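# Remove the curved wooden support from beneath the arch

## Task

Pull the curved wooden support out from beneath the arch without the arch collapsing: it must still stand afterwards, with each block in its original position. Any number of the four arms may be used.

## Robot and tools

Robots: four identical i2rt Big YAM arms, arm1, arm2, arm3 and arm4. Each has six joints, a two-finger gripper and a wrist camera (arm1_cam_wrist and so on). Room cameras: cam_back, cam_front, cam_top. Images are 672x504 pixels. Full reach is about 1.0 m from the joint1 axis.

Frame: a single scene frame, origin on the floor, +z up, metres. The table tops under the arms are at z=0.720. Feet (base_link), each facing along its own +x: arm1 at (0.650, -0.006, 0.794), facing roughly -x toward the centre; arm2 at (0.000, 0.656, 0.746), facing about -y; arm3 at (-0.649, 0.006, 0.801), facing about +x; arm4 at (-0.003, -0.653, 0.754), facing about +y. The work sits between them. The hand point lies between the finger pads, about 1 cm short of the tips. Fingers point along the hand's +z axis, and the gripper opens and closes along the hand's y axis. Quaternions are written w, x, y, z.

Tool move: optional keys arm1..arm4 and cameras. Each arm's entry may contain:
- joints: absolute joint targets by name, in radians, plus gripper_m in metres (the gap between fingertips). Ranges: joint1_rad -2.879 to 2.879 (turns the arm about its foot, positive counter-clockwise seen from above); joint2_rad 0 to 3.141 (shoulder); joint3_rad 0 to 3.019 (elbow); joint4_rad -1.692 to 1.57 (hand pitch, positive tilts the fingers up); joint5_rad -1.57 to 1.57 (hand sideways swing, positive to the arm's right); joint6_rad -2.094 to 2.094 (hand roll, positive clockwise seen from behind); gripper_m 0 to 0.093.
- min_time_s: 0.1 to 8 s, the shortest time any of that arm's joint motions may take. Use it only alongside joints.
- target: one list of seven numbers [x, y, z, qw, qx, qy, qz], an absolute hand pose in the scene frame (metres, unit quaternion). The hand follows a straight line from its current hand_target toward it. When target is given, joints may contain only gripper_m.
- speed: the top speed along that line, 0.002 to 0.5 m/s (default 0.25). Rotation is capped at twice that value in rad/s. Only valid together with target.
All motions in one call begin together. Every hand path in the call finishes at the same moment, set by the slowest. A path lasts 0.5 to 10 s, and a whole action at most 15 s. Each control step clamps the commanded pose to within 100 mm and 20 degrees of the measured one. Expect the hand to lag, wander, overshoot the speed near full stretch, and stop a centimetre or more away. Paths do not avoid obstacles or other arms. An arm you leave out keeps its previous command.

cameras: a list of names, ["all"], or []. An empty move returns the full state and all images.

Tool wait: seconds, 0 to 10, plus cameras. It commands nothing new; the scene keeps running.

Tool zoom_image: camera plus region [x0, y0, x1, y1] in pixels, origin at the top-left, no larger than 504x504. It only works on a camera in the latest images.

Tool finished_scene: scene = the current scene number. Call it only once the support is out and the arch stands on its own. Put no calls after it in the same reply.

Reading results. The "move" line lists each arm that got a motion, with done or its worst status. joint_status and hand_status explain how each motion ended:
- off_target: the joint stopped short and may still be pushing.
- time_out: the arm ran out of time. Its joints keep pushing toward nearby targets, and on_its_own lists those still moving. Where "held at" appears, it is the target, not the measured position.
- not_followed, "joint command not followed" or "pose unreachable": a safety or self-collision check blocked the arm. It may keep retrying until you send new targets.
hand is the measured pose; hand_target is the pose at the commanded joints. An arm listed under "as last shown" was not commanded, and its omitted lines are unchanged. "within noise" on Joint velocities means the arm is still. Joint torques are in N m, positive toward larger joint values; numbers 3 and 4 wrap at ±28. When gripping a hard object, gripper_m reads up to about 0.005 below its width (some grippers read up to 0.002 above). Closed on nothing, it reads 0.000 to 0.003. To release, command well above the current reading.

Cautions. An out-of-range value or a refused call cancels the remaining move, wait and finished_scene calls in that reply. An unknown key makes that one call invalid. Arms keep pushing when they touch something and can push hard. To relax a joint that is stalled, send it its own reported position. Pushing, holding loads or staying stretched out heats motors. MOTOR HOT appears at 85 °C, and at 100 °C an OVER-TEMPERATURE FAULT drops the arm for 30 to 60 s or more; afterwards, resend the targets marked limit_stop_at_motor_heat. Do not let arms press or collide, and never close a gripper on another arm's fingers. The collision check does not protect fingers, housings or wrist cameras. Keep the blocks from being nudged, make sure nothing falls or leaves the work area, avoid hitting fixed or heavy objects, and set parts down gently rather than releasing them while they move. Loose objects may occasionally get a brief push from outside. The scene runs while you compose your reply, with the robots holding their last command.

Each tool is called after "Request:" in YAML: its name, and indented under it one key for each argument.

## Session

Request:
move:

Scene clock: 0.00 s.
Joint torques (N m): no reading
Motor temperatures (°C): arm1=[36 33 35 30 28 30 31] | arm2=[36 31 32 31 33 28 28] | arm3=[30 38 35 31 29 29 34] | arm4=[33 32 32 35 32 27 33]
Heat: arm1: hottest joint1_rad 36 °C; arm2: hottest joint1_rad 36 °C; arm3: hottest joint2_rad 38 °C; arm4: hottest joint4_rad 35 °C.
Joint velocities: within noise
arm1.joint_positions: joint1_rad=-0.792 joint2_rad=+0.597 joint3_rad=+1.317 joint4_rad=-1.235 joint5_rad=+0.036 joint6_rad=+0.139 gripper_m=+0.09396
arm1.joint_status: not commanded
arm1.hand: x=+0.4866 y=+0.1760 z=+1.3259 quat_wxyz=(-0.185, +0.761, -0.404, -0.473) (m; scene frame)
arm1.hand_target: x=+0.4882 y=+0.1742 z=+1.3369 quat_wxyz=(-0.188, +0.755, -0.401, -0.483) (m; scene frame)
arm1.hand_status: not commanded
arm2.joint_positions: joint1_rad=+0.031 joint2_rad=+0.603 joint3_rad=+1.457 joint4_rad=-1.387 joint5_rad=-0.263 joint6_rad=+0.761 gripper_m=+0.09396
arm2.joint_status: not commanded
arm2.hand: x=+0.0421 y=+0.4486 z=+1.3126 quat_wxyz=(-0.497, -0.768, -0.393, +0.094) (m; scene frame)
arm2.hand_target: x=+0.0421 y=+0.4516 z=+1.3209 quat_wxyz=(-0.505, -0.763, -0.391, +0.098) (m; scene frame)
arm2.hand_status: not commanded
arm3.joint_positions: joint1_rad=+0.554 joint2_rad=+0.643 joint3_rad=+1.438 joint4_rad=-1.241 joint5_rad=+0.294 joint6_rad=+0.554 gripper_m=+0.09396
arm3.joint_status: not commanded
arm3.hand: x=-0.4138 y=+0.1037 z=+1.3791 quat_wxyz=(-0.507, -0.061, -0.841, -0.178) (m; scene frame)
arm3.hand_target: x=-0.4167 y=+0.1018 z=+1.3926 quat_wxyz=(-0.517, -0.063, -0.833, -0.186) (m; scene frame)
arm3.hand_status: not commanded
arm4.joint_positions: joint1_rad=-0.454 joint2_rad=+0.631 joint3_rad=+1.450 joint4_rad=-1.565 joint5_rad=-0.075 joint6_rad=-0.150 gripper_m=+0.09396
arm4.joint_status: not commanded
arm4.hand: x=+0.0668 y=-0.4724 z=+1.2759 quat_wxyz=(-0.346, +0.552, -0.728, -0.214) (m; scene frame)
arm4.hand_target: x=+0.0658 y=-0.4742 z=+1.2836 quat_wxyz=(-0.354, +0.550, -0.724, -0.218) (m; scene frame)
arm4.hand_status: not commanded
pictures: arm1_cam_wrist, arm2_cam_wrist, arm3_cam_wrist, arm4_cam_wrist, cam_back, cam_front, cam_top
camera_calibration:
arm1_cam_wrist: T_world_to_cam=[[0.797319, 0.596147, -0.0942867, -0.368986], [0.509163, -0.748247, -0.4253, 0.451023], [-0.324091, 0.291093, -0.900128, 1.42768], [0, 0, 0, 1]] pos_world=[0.527254, 0.141859, 1.44212]
arm2_cam_wrist: T_world_to_cam=[[-0.701394, 0.201794, -0.683612, 0.835716], [0.409312, 0.899214, -0.154522, -0.212758], [0.583532, -0.388191, -0.713301, 1.21205], [0, 0, 0, 1]] pos_world=[-0.0340186, 0.493179, 1.40298]
arm3_cam_wrist: T_world_to_cam=[[0.0879263, -0.924112, -0.371868, 0.64589], [-0.911985, 0.0754847, -0.403218, 0.172778], [0.400689, 0.374592, -0.83614, 1.40781], [0, 0, 0, 1]] pos_world=[-0.463312, 0.0564809, 1.48697]
arm4_cam_wrist: T_world_to_cam=[[0.951578, -0.295641, 0.084239, -0.312856], [-0.273853, -0.939752, -0.204623, -0.161551], [0.139659, 0.171646, -0.975209, 1.44366], [0, 0, 0, 1]] pos_world=[0.0518457, -0.492109, 1.40116]

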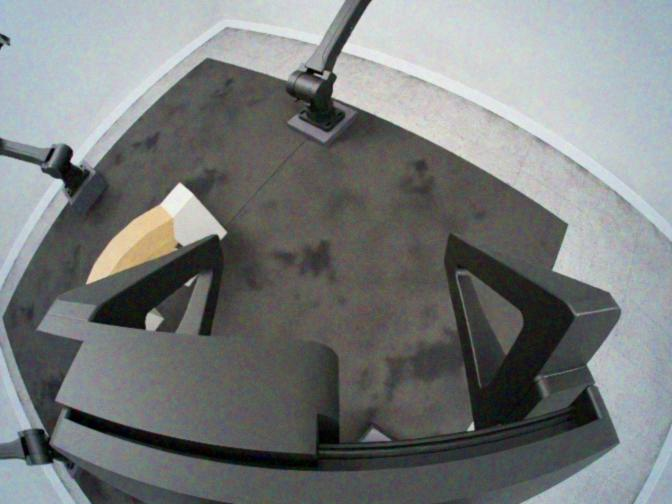

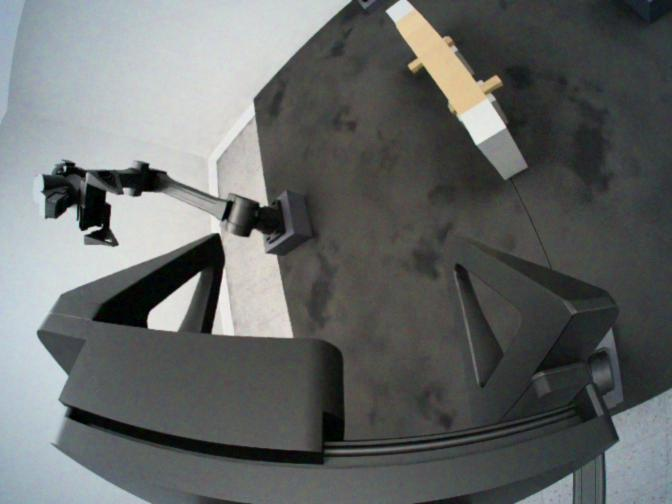

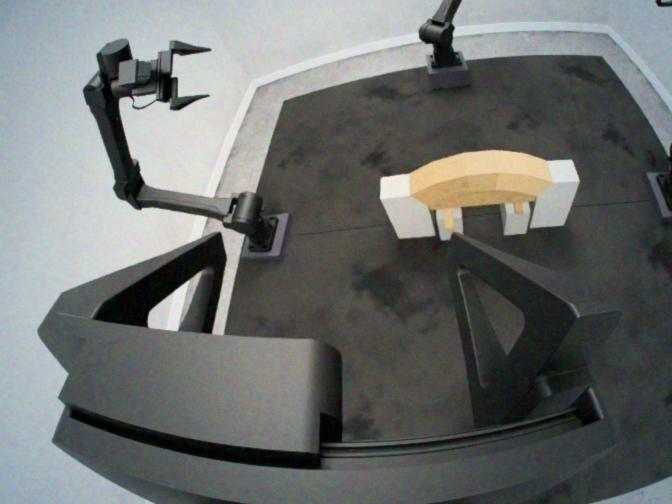

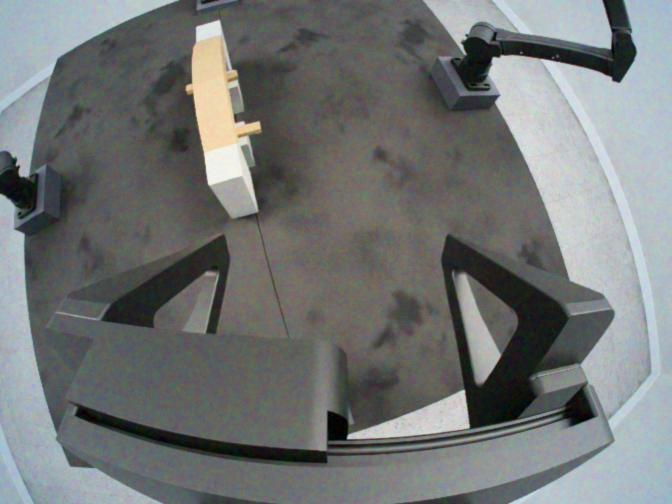

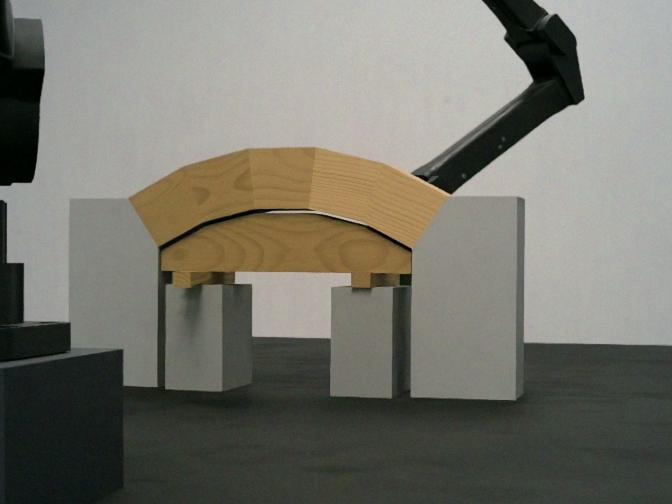

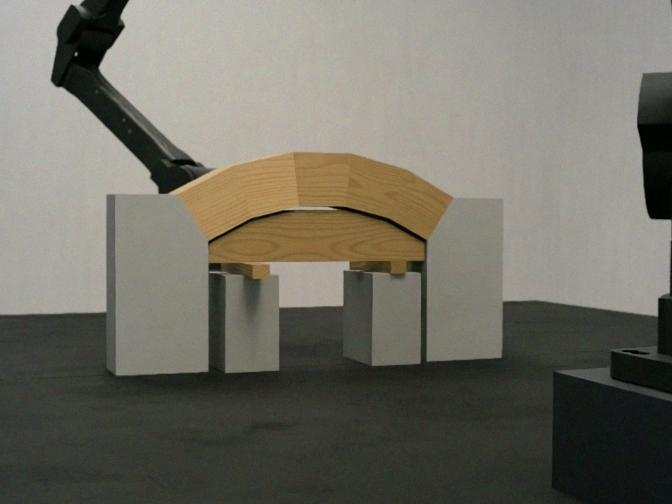

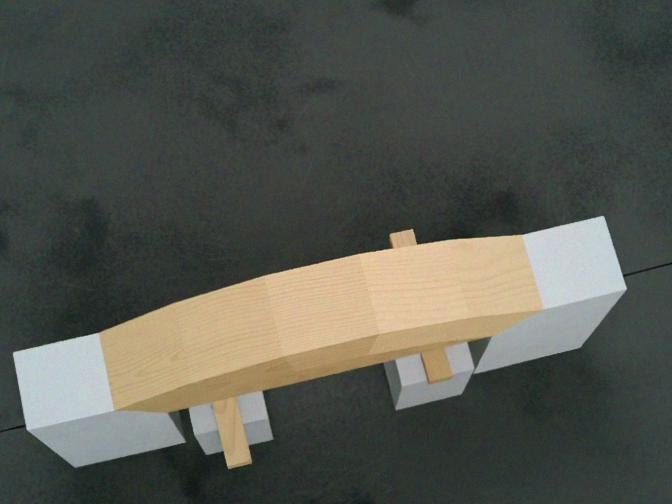

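Request:
zoom_image:
  camera: "cam_back"
  region: [150, 200, 430, 400]

Request:
zoom_image:
  camera: "cam_front"
  region: [190, 190, 450, 380]

Request:
zoom_image:
  camera: "cam_top"
  region: [90, 200, 560, 490]

Scaled by 1.800 from the camera's 672x504 image, which has a finer 960x720 frame.

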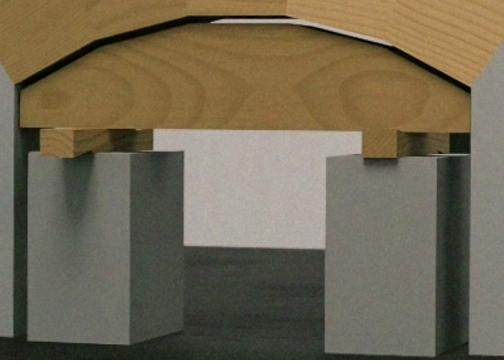

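Scaled by 1.938 from the camera's 672x504 image, which has a finer 960x720 frame.

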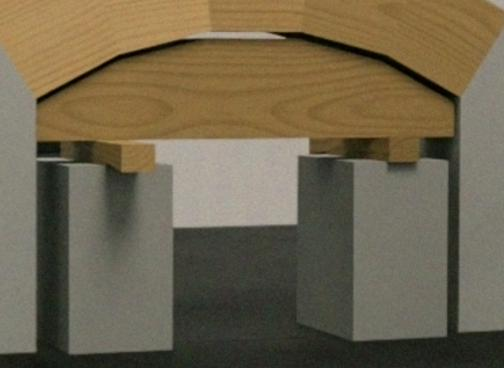

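Scaled by 1.072 from the camera's 672x504 image, which has a finer 960x720 frame.

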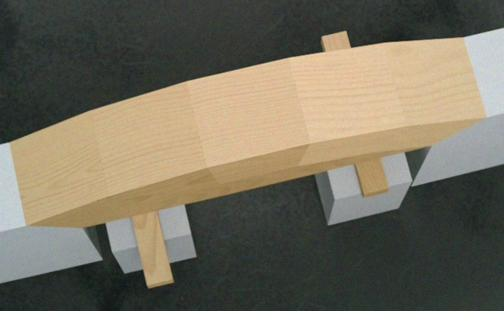

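Request:
move:
  arm1: {"target":[0.14,-0.002,0.885,0.0270,-0.6942,0.0261,0.7188],"speed":0.35,"joints":{"gripper_m":0.03}}
  arm3: {"target":[-0.115,0.088,0.91,0.2588,0,0.9659,0],"speed":0.35,"joints":{"gripper_m":0.05}}
  cameras: ["arm3_cam_wrist","cam_back","cam_top","cam_front","arm1_cam_wrist"]

Scene clock: 10.57 s.
Joint torques (N m): arm1=[-0.38 -8.06 3.44 3.56 -0.12 -0.22] | arm2=[1.2 3.84 9.35 2.29 -0.02 -0.06] | arm3=[-0.97 -11.87 14.04 1.28 0.32 -0.03] | arm4=[-0.91 3.9 8.66 2.02 -0.02 0.03]
Motor temperatures (°C): arm1=[36 33 37 30 28 30 31] | arm2=[36 31 33 31 32 28 28] | arm3=[30 38 37 31 29 29 34] | arm4=[33 32 32 35 32 27 33]
Heat: arm1: hottest joint3_rad 37 °C; arm2: hottest joint1_rad 36 °C; arm3: hottest joint2_rad 38 °C; arm4: hottest joint4_rad 35 °C.
move: arm1 done; arm3 off_target
Joint velocities: within noise
arm1.joint_positions: joint1_rad=+0.051 joint2_rad=+1.906 joint3_rad=+0.455 joint4_rad=+1.459 joint5_rad=+0.105 joint6_rad=+0.018 gripper_m=+0.03009
arm1.joint_status: all done
arm1.hand: x=+0.1472 y=-0.0011 z=+0.8845 quat_wxyz=(-0.025, +0.702, -0.031, -0.711) (m; scene frame)
arm1.hand_target: x=+0.1402 y=-0.0020 z=+0.8850 quat_wxyz=(-0.027, +0.694, -0.026, -0.719) (m; scene frame)
arm1.hand_status: done (0.007 m and 1.4 deg from the pose sent, 0.588 m and 55.8 deg at the start)
arm2, arm4: as last shown
arm3.joint_positions: joint1_rad=+0.151 joint2_rad=+1.536 joint3_rad=+0.989 joint4_rad=-0.562 joint5_rad=+0.083 joint6_rad=+0.168 gripper_m=+0.05009
arm3.joint_status: all done
arm3.hand: x=-0.1421 y=+0.0886 z=+0.8877 quat_wxyz=(-0.228, +0.002, -0.974, +0.002) (m; scene frame)
arm3.hand_target: x=-0.1168 y=+0.0876 z=+0.9108 quat_wxyz=(-0.259, +0.000, -0.966, +0.000) (m; scene frame)
arm3.hand_status: off_target (0.035 m and 3.6 deg from the pose sent, 0.556 m and 38.7 deg at the start)
pictures: arm1_cam_wrist, arm3_cam_wrist, cam_back, cam_front, cam_top
camera_calibration:
arm1_cam_wrist: T_world_to_cam=[[0.0925954, 0.995653, -0.0100191, -0.00482094], [0.567729, -0.0610596, -0.820948, 0.645667], [-0.817992, 0.0703279, -0.570915, 0.753211], [0, 0, 0, 1]] pos_world=[0.250003, -0.0087476, 0.96003]
arm3_cam_wrist: T_world_to_cam=[[0.00429087, -0.999944, -0.00967286, 0.0986174], [-0.981105, -0.00608066, 0.193379, -0.308677], [-0.193427, 0.00866033, -0.981076, 0.970479], [0, 0, 0, 1]] pos_world=[-0.115551, 0.0883303, 1.01276]

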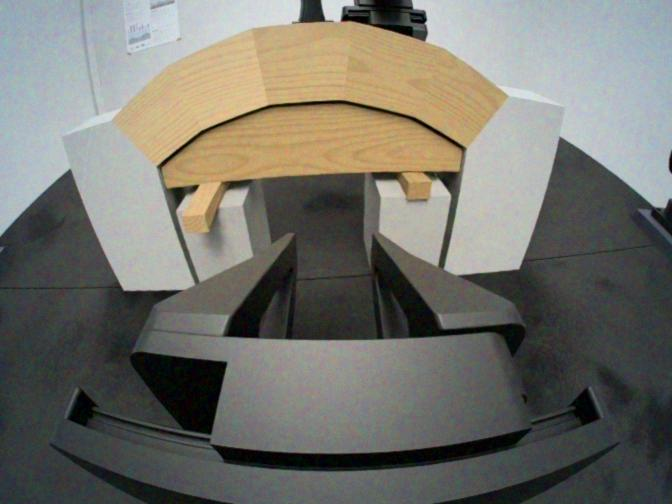

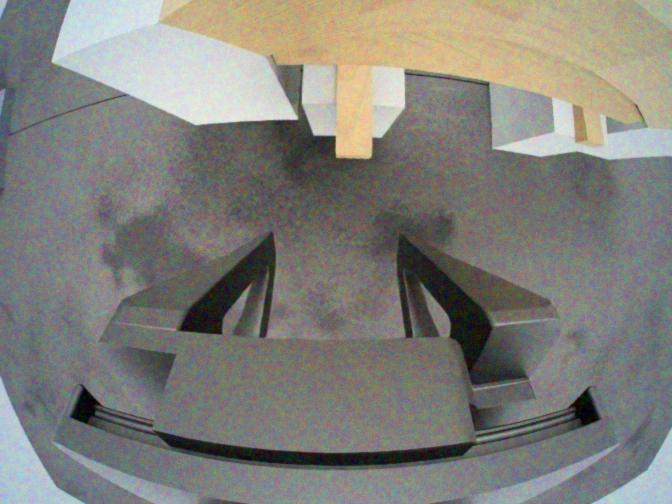

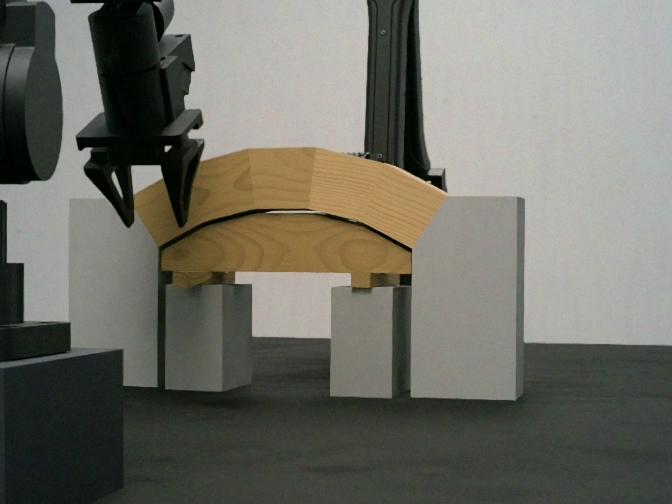

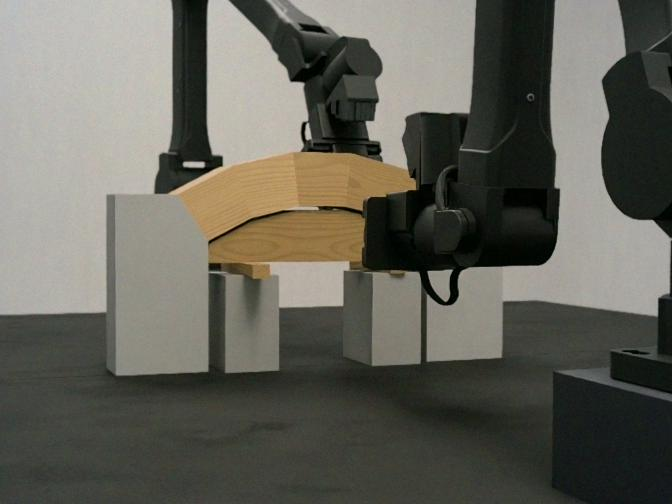

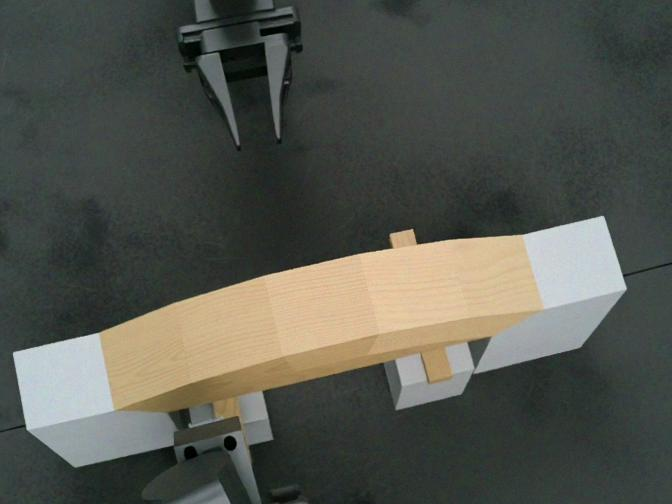

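Request:
move:
  arm3: {"target":[-0.080,0.080,0.820,0.2588,0,0.9659,0],"speed":0.12}
  cameras: ["arm3_cam_wrist","cam_back"]

Scene clock: 12.63 s.
Joint torques (N m): arm1=[-0.44 -8.35 3.41 3.54 -0.12 -0.24] | arm2=[1.14 3.72 9.39 2.24 -0.03 -0.06] | arm3=[-1.08 -13.39 12.53 1.32 0.03 -0.02] | arm4=[-0.73 3.9 8.68 2.07 0 0.04]
Motor temperatures (°C): arm1=[36 34 37 30 28 30 31] | arm2=[36 31 33 31 32 28 28] | arm3=[30 38 38 31 29 29 34] | arm4=[33 32 32 35 32 27 33]
Heat: arm1: hottest joint3_rad 37 °C; arm2: hottest joint1_rad 36 °C; arm3: hottest joint2_rad 38 °C; arm4: hottest joint4_rad 35 °C.
move: arm3 off_target
Joint velocities: within noise
arm1, arm2, arm4: as last shown
arm3.joint_positions: joint1_rad=+0.123 joint2_rad=+1.747 joint3_rad=+0.993 joint4_rad=-0.343 joint5_rad=+0.075 joint6_rad=+0.144 gripper_m=+0.05009
arm3.joint_status: not commanded
arm3.hand: x=-0.1079 y=+0.0802 z=+0.8057 quat_wxyz=(-0.233, +0.000, -0.972, +0.004) (m; scene frame)
arm3.hand_target: x=-0.0815 y=+0.0796 z=+0.8211 quat_wxyz=(-0.259, +0.000, -0.966, +0.000) (m; scene frame)
arm3.hand_status: off_target (0.031 m and 3.1 deg from the pose sent, 0.092 m and 3.6 deg at the start)
pictures: arm3_cam_wrist, cam_back
camera_calibration:
arm3_cam_wrist: T_world_to_cam=[[0.000948946, -0.999975, -0.00705507, 0.0867718], [-0.982957, -0.0022297, 0.18382, -0.252023], [-0.183831, 0.0067604, -0.982935, 0.899395], [0, 0, 0, 1]] pos_world=[-0.0824736, 0.0801274, 0.930985]

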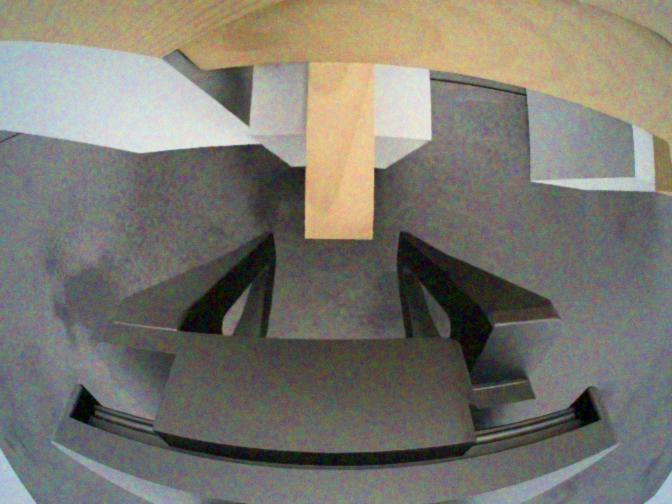

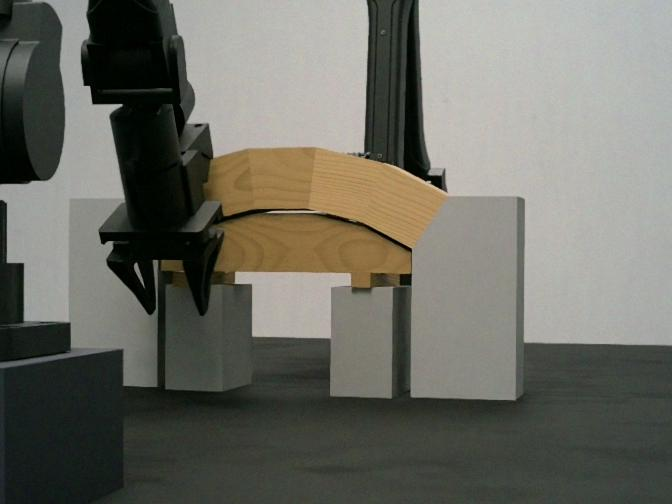

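Request:
move:
  arm3: {"target":[-0.062,0.080,0.848,0.2588,0,0.9659,0],"speed":0.06}
  cameras: ["arm3_cam_wrist","cam_back"]

Scene clock: 14.07 s.
Joint torques (N m): arm1=[-0.32 -8.41 3.43 3.58 -0.12 -0.24] | arm2=[0.97 4.01 9.36 2.28 -0.02 -0.03] | arm3=[-1.32 -14.51 14.42 0.29 0.03 -0.05] | arm4=[-1.32 3.96 8.55 1.96 0.01 0.06]
Motor temperatures (°C): arm1=[36 34 37 30 28 30 31] | arm2=[36 31 33 31 32 28 28] | arm3=[30 38 38 31 29 29 34] | arm4=[33 32 33 35 32 27 33]
Heat: arm1: hottest joint3_rad 37 °C; arm2: hottest joint1_rad 36 °C; arm3: hottest joint2_rad 38 °C; arm4: hottest joint4_rad 35 °C.
move: arm3 off_target
Joint velocities: within noise
arm1, arm2, arm4: as last shown
arm3.joint_positions: joint1_rad=+0.120 joint2_rad=+1.747 joint3_rad=+1.054 joint4_rad=-0.409 joint5_rad=+0.073 joint6_rad=+0.141 gripper_m=+0.05009
arm3.joint_status: not commanded
arm3.hand: x=-0.0935 y=+0.0815 z=+0.8224 quat_wxyz=(-0.231, +0.001, -0.973, +0.004) (m; scene frame)
arm3.hand_target: x=-0.0641 y=+0.0796 z=+0.8492 quat_wxyz=(-0.259, +0.000, -0.966, +0.000) (m; scene frame)
arm3.hand_status: off_target (0.041 m and 3.4 deg from the pose sent, 0.063 m and 3.1 deg at the start)
pictures: arm3_cam_wrist, cam_back
camera_calibration:
arm3_cam_wrist: T_world_to_cam=[[0.00204694, -0.999974, -0.00694361, 0.0882451], [-0.981991, -0.00332179, 0.188897, -0.244951], [-0.188915, 0.0064319, -0.981972, 0.917124], [0, 0, 0, 1]] pos_world=[-0.0674621, 0.0815303, 0.947474]

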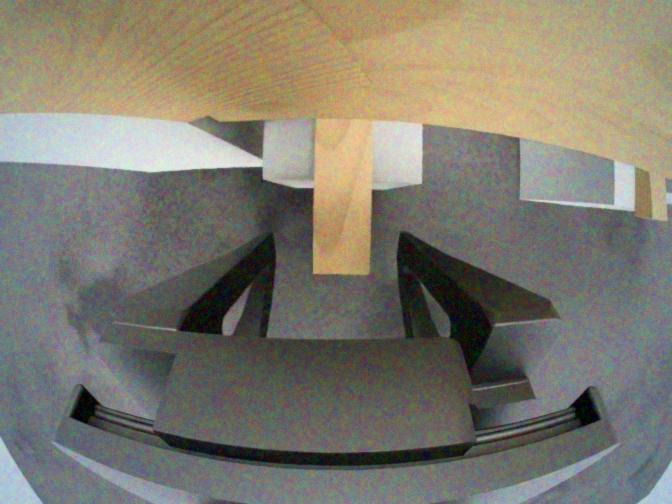

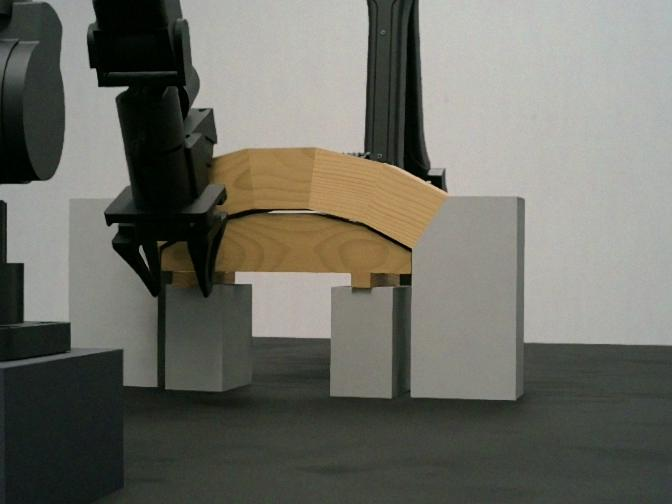

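Request:
move:
  arm3: {"joints":{"gripper_m":0.013}}
  cameras: ["arm3_cam_wrist"]

Scene clock: 14.93 s.
Joint torques (N m): arm1=[-0.38 -8.47 3.44 3.55 -0.12 -0.23] | arm2=[1.32 3.43 9.35 2.29 -0.02 -0.05] | arm3=[-1.14 -14.51 14.26 0.47 0.02 -0.05] | arm4=[-0.79 4.25 8.59 2 -0.01 0.03]
Motor temperatures (°C): arm1=[36 34 37 30 28 30 31] | arm2=[36 31 33 31 32 28 28] | arm3=[30 38 39 31 29 29 34] | arm4=[33 32 33 35 32 27 33]
Heat: arm1: hottest joint3_rad 37 °C; arm2: hottest joint1_rad 36 °C; arm3: hottest joint3_rad 39 °C; arm4: hottest joint4_rad 35 °C.
move: arm3 off_target
Joint velocities: within noise
arm1, arm2, arm4: as last shown
arm3.joint_positions: joint1_rad=+0.120 joint2_rad=+1.747 joint3_rad=+1.054 joint4_rad=-0.410 joint5_rad=+0.073 joint6_rad=+0.141 gripper_m=+0.01768
arm3.joint_status: gripper_m off_target (ended at +0.01770, target +0.01300)
arm3.hand: x=-0.0934 y=+0.0815 z=+0.8226 quat_wxyz=(-0.230, +0.001, -0.973, +0.004) (m; scene frame)
arm3.hand_target: x=-0.0642 y=+0.0796 z=+0.8491 quat_wxyz=(-0.259, +0.000, -0.966, +0.000) (m; scene frame)
arm3.hand_status: not commanded
pictures: arm3_cam_wrist
camera_calibration:
arm3_cam_wrist: T_world_to_cam=[[0.00238883, -0.999975, -0.00669738, 0.0880374], [-0.981912, -0.00361355, 0.189303, -0.245245], [-0.189322, 0.00612403, -0.981896, 0.917264], [0, 0, 0, 1]] pos_world=[-0.067361, 0.0815316, 0.947673]

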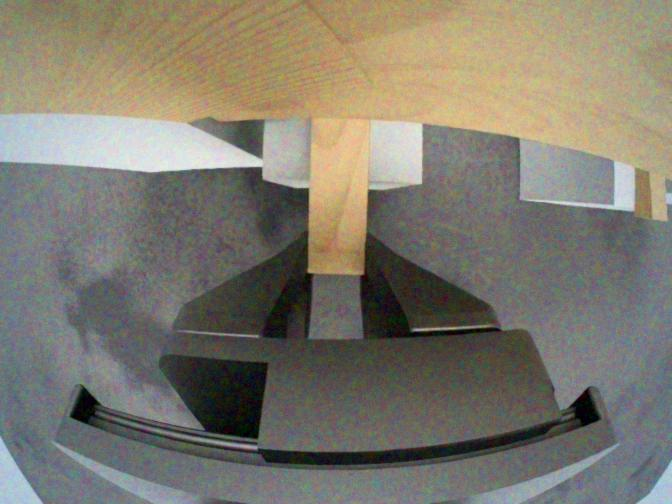

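Request:
move:
  arm3: {"target":[-0.125,0.080,0.845,0.2588,0,0.9659,0],"speed":0.06}
  cameras: ["arm3_cam_wrist","cam_back","arm1_cam_wrist"]

Scene clock: 16.70 s.
Joint torques (N m): arm1=[-0.38 -8.53 3.43 3.59 -0.12 -0.24] | arm2=[1.26 3.78 9.36 2.32 0 -0.06] | arm3=[0.38 -16.15 8.62 1.51 0.39 0.16] | arm4=[-1.49 3.96 8.59 2 0 0.01]
Motor temperatures (°C): arm1=[36 34 37 30 28 30 31] | arm2=[36 31 33 31 32 28 28] | arm3=[30 38 39 31 29 29 34] | arm4=[33 32 33 35 32 27 33]
Heat: arm1: hottest joint3_rad 37 °C; arm2: hottest joint1_rad 36 °C; arm3: hottest joint3_rad 39 °C; arm4: hottest joint4_rad 35 °C.
move: arm3 off_target
Joint velocities: within noise
arm1, arm2, arm4: as last shown
arm3.joint_positions: joint1_rad=+0.120 joint2_rad=+1.660 joint3_rad=+0.931 joint4_rad=-0.379 joint5_rad=+0.073 joint6_rad=+0.141 gripper_m=+0.01768
arm3.joint_status: not commanded
arm3.hand: x=-0.1351 y=+0.0748 z=+0.8223 quat_wxyz=(-0.228, +0.001, -0.974, +0.004) (m; scene frame)
arm3.hand_target: x=-0.1253 y=+0.0800 z=+0.8449 quat_wxyz=(-0.259, +0.000, -0.966, +0.000) (m; scene frame)
arm3.hand_status: off_target (0.025 m and 3.7 deg from the pose sent, 0.039 m and 3.4 deg at the start)
pictures: arm1_cam_wrist, arm3_cam_wrist, cam_back
camera_calibration:
arm1_cam_wrist: T_world_to_cam=[[0.0925954, 0.995653, -0.0100191, -0.00482094], [0.567729, -0.0610596, -0.820948, 0.645667], [-0.817992, 0.0703279, -0.570915, 0.753211], [0, 0, 0, 1]] pos_world=[0.250003, -0.0087476, 0.96003]
arm3_cam_wrist: T_world_to_cam=[[0.0021303, -0.999982, -0.00565591, 0.0806202], [-0.98098, -0.00318755, 0.19408, -0.289897], [-0.194095, 0.00513488, -0.980969, 0.90782], [0, 0, 0, 1]] pos_world=[-0.108352, 0.0750331, 0.947263]

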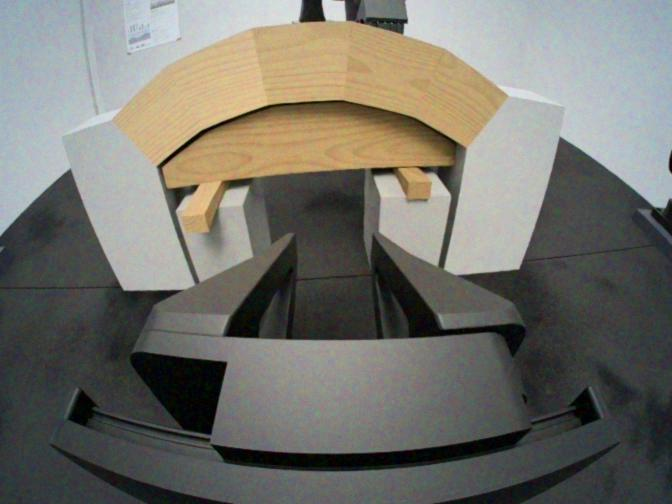

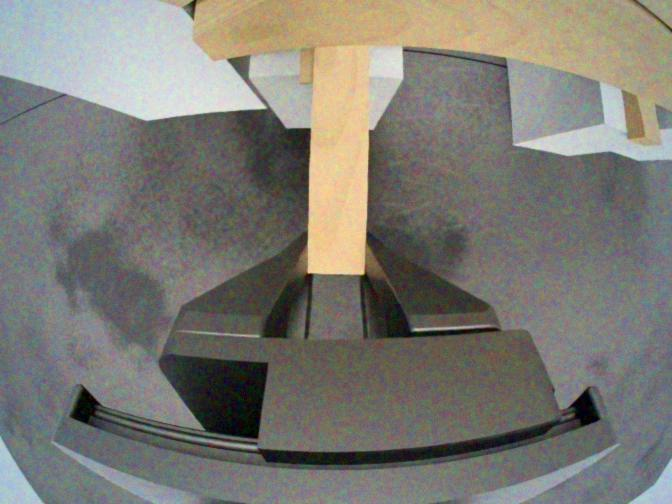

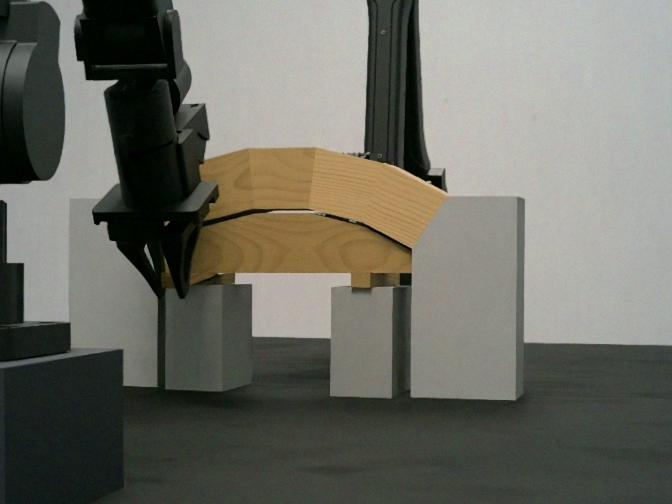

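Request:
move:
  arm3: {"target":[-0.20,0.080,0.842,0.2588,0,0.9659,0],"speed":0.08}
  cameras: ["arm3_cam_wrist","cam_back","arm1_cam_wrist","cam_top"]

Scene clock: 18.37 s.
Joint torques (N m): arm1=[-0.38 -8.47 3.43 3.55 -0.12 -0.23] | arm2=[1.32 3.84 9.33 2.29 -0.02 -0.04] | arm3=[0.62 -11.87 7.97 1.43 0.37 0.15] | arm4=[-1.2 3.84 8.62 2.18 -0.01 0.01]
Motor temperatures (°C): arm1=[36 34 37 30 28 30 31] | arm2=[36 31 33 31 32 28 28] | arm3=[30 38 39 31 29 29 34] | arm4=[33 32 33 35 32 27 33]
Heat: arm1: hottest joint3_rad 37 °C; arm2: hottest joint1_rad 36 °C; arm3: hottest joint3_rad 39 °C; arm4: hottest joint4_rad 35 °C.
move: arm3 off_target
Joint velocities: within noise
arm1, arm2, arm4: as last shown
arm3.joint_positions: joint1_rad=+0.152 joint2_rad=+1.481 joint3_rad=+0.728 joint4_rad=-0.332 joint5_rad=+0.091 joint6_rad=+0.167 gripper_m=+0.01768
arm3.joint_status: not commanded
arm3.hand: x=-0.2046 y=+0.0750 z=+0.8308 quat_wxyz=(-0.240, +0.001, -0.971, +0.004) (m; scene frame)
arm3.hand_target: x=-0.2002 y=+0.0800 z=+0.8418 quat_wxyz=(-0.258, +0.000, -0.966, +0.000) (m; scene frame)
arm3.hand_status: off_target (0.013 m and 2.3 deg from the pose sent, 0.068 m and 3.7 deg at the start)
pictures: arm1_cam_wrist, arm3_cam_wrist, cam_back, cam_top
camera_calibration:
arm1_cam_wrist: T_world_to_cam=[[0.0925954, 0.995653, -0.0100191, -0.00482094], [0.567729, -0.0610596, -0.820948, 0.645667], [-0.817992, 0.0703279, -0.570915, 0.753211], [0, 0, 0, 1]] pos_world=[0.250003, -0.0087476, 0.96003]
arm3_cam_wrist: T_world_to_cam=[[0.0028648, -0.99998, -0.00568708, 0.0810906], [-0.985524, -0.00378733, 0.169494, -0.340204], [-0.169512, 0.00511919, -0.985515, 0.9115], [0, 0, 0, 1]] pos_world=[-0.181001, 0.0751343, 0.956421]

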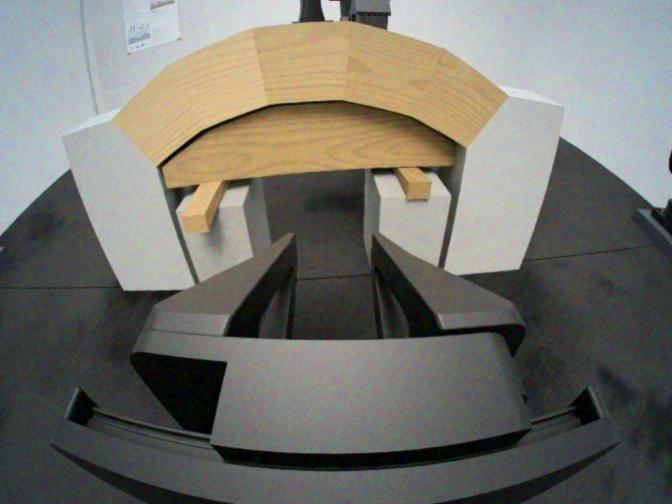

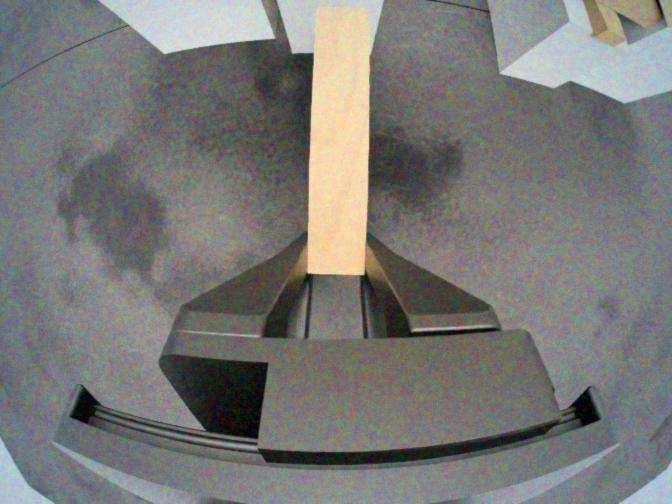

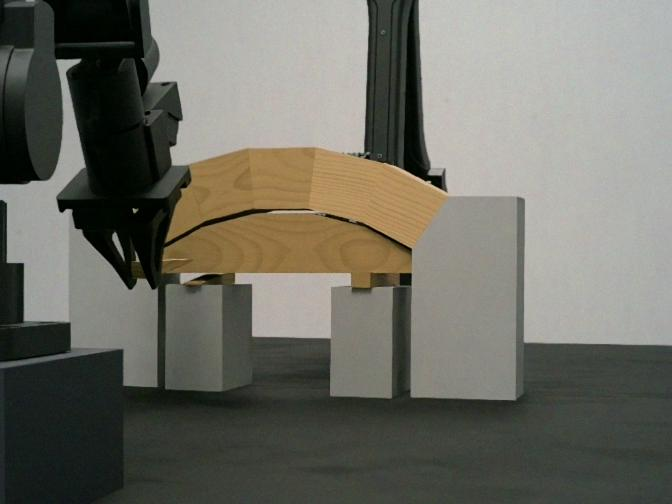

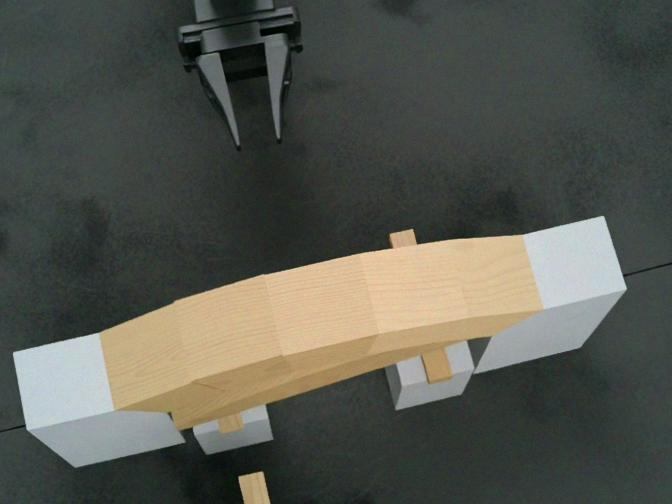

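Request:
move:
  arm1: {"target":[0.05,-0.028,0.870,0.0270,-0.6942,0.0261,0.7188],"speed":0.12,"joints":{"gripper_m":0.0}}
  arm3: {"target":[-0.27,0.09,0.83,0.2588,0,0.9659,0],"speed":0.15}
  cameras: ["arm1_cam_wrist","cam_front"]

Scene clock: 20.43 s.
Joint torques (N m): arm1=[0.44 -11.4 4.93 1.63 0.1 -0.24] | arm2=[1.14 3.66 9.39 2.29 -0.02 -0.06] | arm3=[0.62 -9.17 7.71 1.39 0.39 0.16] | arm4=[-0.67 4.07 8.55 1.94 -0.01 0.02]
Motor temperatures (°C): arm1=[36 34 37 30 28 30 31] | arm2=[36 31 33 31 32 28 28] | arm3=[30 38 39 31 29 29 34] | arm4=[33 32 33 35 32 27 33]
Heat: arm1: hottest joint3_rad 37 °C; arm2: hottest joint1_rad 36 °C; arm3: hottest joint3_rad 39 °C; arm4: hottest joint4_rad 35 °C.
move: arm1 off_target; arm3 off_target
Joint velocities: within noise
arm1.joint_positions: joint1_rad=+0.094 joint2_rad=+2.020 joint3_rad=+0.708 joint4_rad=+1.359 joint5_rad=+0.153 joint6_rad=+0.015 gripper_m=+0.00012
arm1.joint_status: all done
arm1.hand: x=+0.0594 y=-0.0206 z=+0.8806 quat_wxyz=(-0.025, +0.688, -0.034, -0.724) (m; scene frame)
arm1.hand_target: x=+0.0508 y=-0.0280 z=+0.8701 quat_wxyz=(-0.027, +0.694, -0.026, -0.719) (m; scene frame)
arm1.hand_status: off_target (0.016 m and 1.3 deg from the pose sent, 0.102 m and 1.4 deg at the start)
arm2, arm4: as last shown
arm3.joint_positions: joint1_rad=+0.230 joint2_rad=+1.339 joint3_rad=+0.545 joint4_rad=-0.298 joint5_rad=+0.130 joint6_rad=+0.235 gripper_m=+0.01768
arm3.joint_status: not commanded
arm3.hand: x=-0.2746 y=+0.0852 z=+0.8211 quat_wxyz=(-0.241, +0.002, -0.970, +0.005) (m; scene frame)
arm3.hand_target: x=-0.2701 y=+0.0900 z=+0.8300 quat_wxyz=(-0.259, +0.000, -0.966, +0.000) (m; scene frame)
arm3.hand_status: off_target (0.011 m and 2.2 deg from the pose sent, 0.067 m and 2.2 deg at the start)
pictures: arm1_cam_wrist, cam_front
camera_calibration:
arm1_cam_wrist: T_world_to_cam=[[0.0971413, 0.995165, -0.0145013, 0.0263983], [0.535571, -0.0645486, -0.842019, 0.711477], [-0.838884, 0.0740284, -0.539252, 0.653999], [0, 0, 0, 1]] pos_world=[0.165018, -0.0287603, 0.952131]

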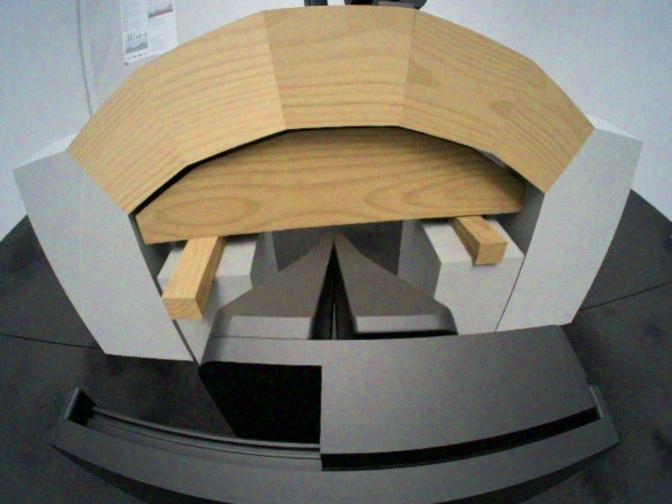

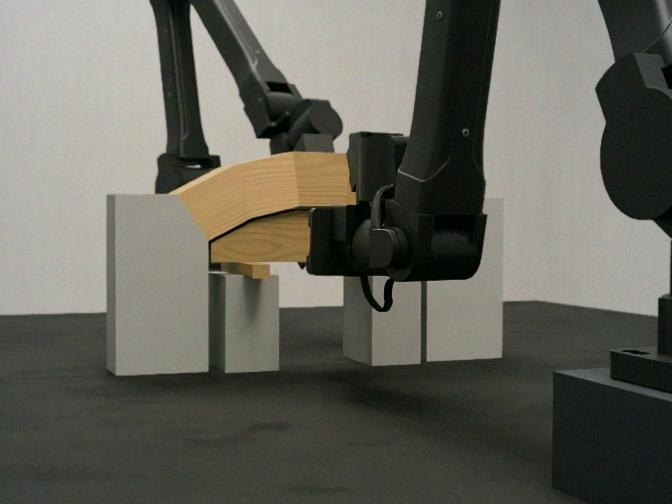

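Request:
move:
  arm1: {"target":[-0.008,-0.044,0.872,0.0270,-0.6942,0.0261,0.7188],"speed":0.06}
  arm3: {"target":[-0.27,0.09,0.755,0.2588,0,0.9659,0],"speed":0.12}
  cameras: ["arm1_cam_wrist","cam_back","cam_top","arm3_cam_wrist"]

Scene clock: 22.63 s.
Joint torques (N m): arm1=[0.5 -13.39 5.93 1.65 0.11 -0.23] | arm2=[1.08 3.6 9.35 2.32 -0.01 -0.06] | arm3=[0.56 -7.36 5.6 1.46 0.38 0.19] | arm4=[-1.26 4.37 8.57 1.99 -0.03 -0.01]
Motor temperatures (°C): arm1=[36 34 37 30 28 30 31] | arm2=[36 31 33 31 32 28 28] | arm3=[30 38 39 31 29 29 34] | arm4=[33 32 33 35 32 27 33]
Heat: arm1: hottest joint3_rad 37 °C; arm2: hottest joint1_rad 36 °C; arm3: hottest joint3_rad 39 °C; arm4: hottest joint4_rad 35 °C.
move: arm1 off_target; arm3 done
Joint velocities: within noise
arm1.joint_positions: joint1_rad=+0.117 joint2_rad=+2.070 joint3_rad=+0.874 joint4_rad=+1.238 joint5_rad=+0.176 joint6_rad=+0.015 gripper_m=+0.00012
arm1.joint_status: not commanded
arm1.hand: x=+0.0027 y=-0.0352 z=+0.8823 quat_wxyz=(-0.026, +0.689, -0.034, -0.723) (m; scene frame)
arm1.hand_target: x=-0.0071 y=-0.0441 z=+0.8722 quat_wxyz=(-0.027, +0.694, -0.026, -0.719) (m; scene frame)
arm1.hand_status: off_target (0.017 m and 1.2 deg from the pose sent, 0.072 m and 1.3 deg at the start)
arm2.joint_positions: joint1_rad=+0.031 joint2_rad=+0.603 joint3_rad=+1.457 joint4_rad=-1.387 joint5_rad=-0.263 joint6_rad=+0.761 gripper_m=+0.09396
arm2.joint_status: not commanded
arm2.hand: x=+0.0421 y=+0.4486 z=+1.3126 quat_wxyz=(-0.497, -0.768, -0.393, +0.094) (m; scene frame)
arm2.hand_target: x=+0.0421 y=+0.4516 z=+1.3209 quat_wxyz=(-0.505, -0.763, -0.391, +0.098) (m; scene frame)
arm2.hand_status: not commanded
arm3.joint_positions: joint1_rad=+0.231 joint2_rad=+1.552 joint3_rad=+0.483 joint4_rad=+0.011 joint5_rad=+0.131 joint6_rad=+0.237 gripper_m=+0.01768
arm3.joint_status: not commanded
arm3.hand: x=-0.2701 y=+0.0864 z=+0.7582 quat_wxyz=(-0.257, +0.000, -0.966, +0.001) (m; scene frame)
arm3.hand_target: x=-0.2700 y=+0.0900 z=+0.7551 quat_wxyz=(-0.259, +0.000, -0.966, +0.000) (m; scene frame)
arm3.hand_status: done (0.005 m and 0.3 deg from the pose sent, 0.066 m and 2.2 deg at the start)
arm4.joint_positions: joint1_rad=-0.454 joint2_rad=+0.631 joint3_rad=+1.450 joint4_rad=-1.565 joint5_rad=-0.075 joint6_rad=-0.150 gripper_m=+0.09396
arm4.joint_status: not commanded
arm4.hand: x=+0.0668 y=-0.4724 z=+1.2759 quat_wxyz=(-0.346, +0.552, -0.728, -0.214) (m; scene frame)
arm4.hand_target: x=+0.0658 y=-0.4742 z=+1.2836 quat_wxyz=(-0.354, +0.550, -0.724, -0.218) (m; scene frame)
arm4.hand_status: not commanded
pictures: arm1_cam_wrist, arm3_cam_wrist, cam_back, cam_top
camera_calibration:
arm1_cam_wrist: T_world_to_cam=[[0.0976009, 0.995118, -0.0146415, 0.0465673], [0.538176, -0.0651479, -0.840311, 0.740763], [-0.837162, 0.0741354, -0.541907, 0.61078], [0, 0, 0, 1]] pos_world=[0.108116, -0.0433612, 0.954139]
arm3_cam_wrist: T_world_to_cam=[[0.0026699, -0.999926, -0.0118792, 0.0969922], [-0.99081, -0.00425167, 0.135194, -0.367893], [-0.135234, 0.011409, -0.990748, 0.841489], [0, 0, 0, 1]] pos_world=[-0.250973, 0.0858202, 0.884592]

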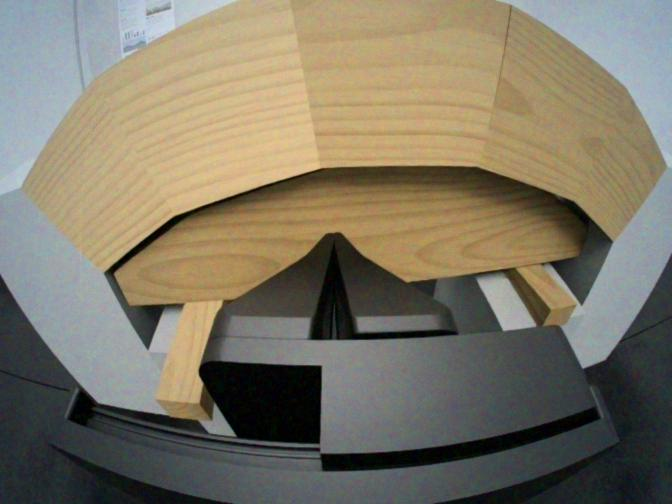

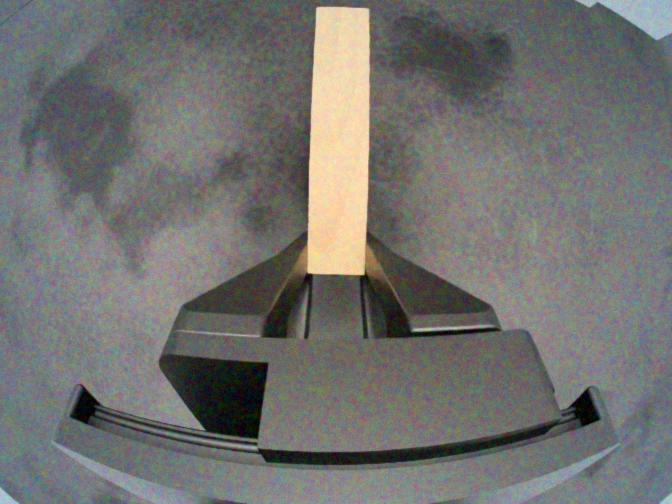

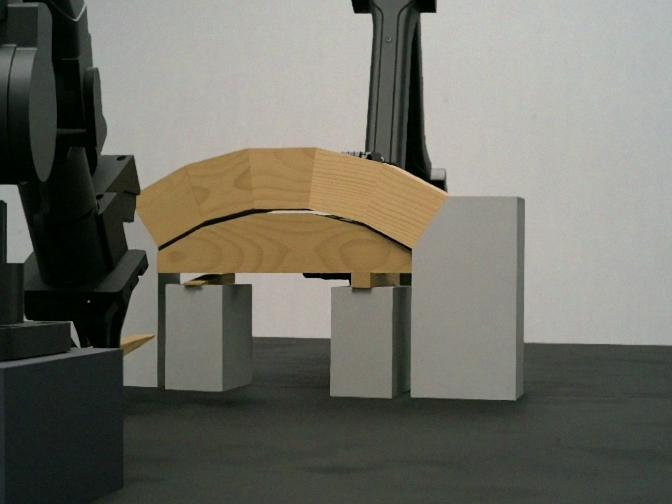

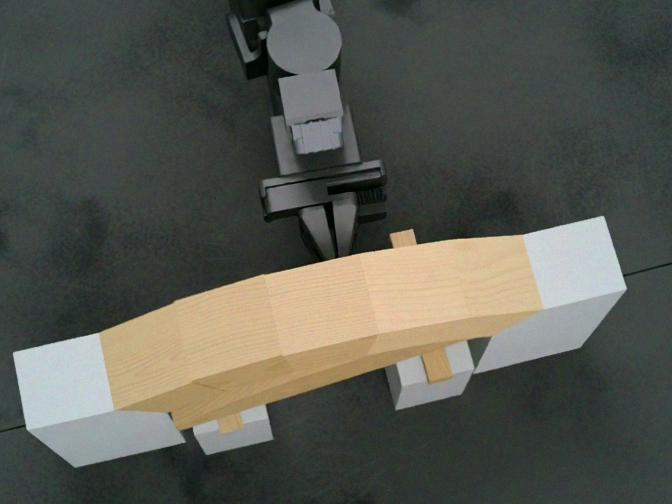

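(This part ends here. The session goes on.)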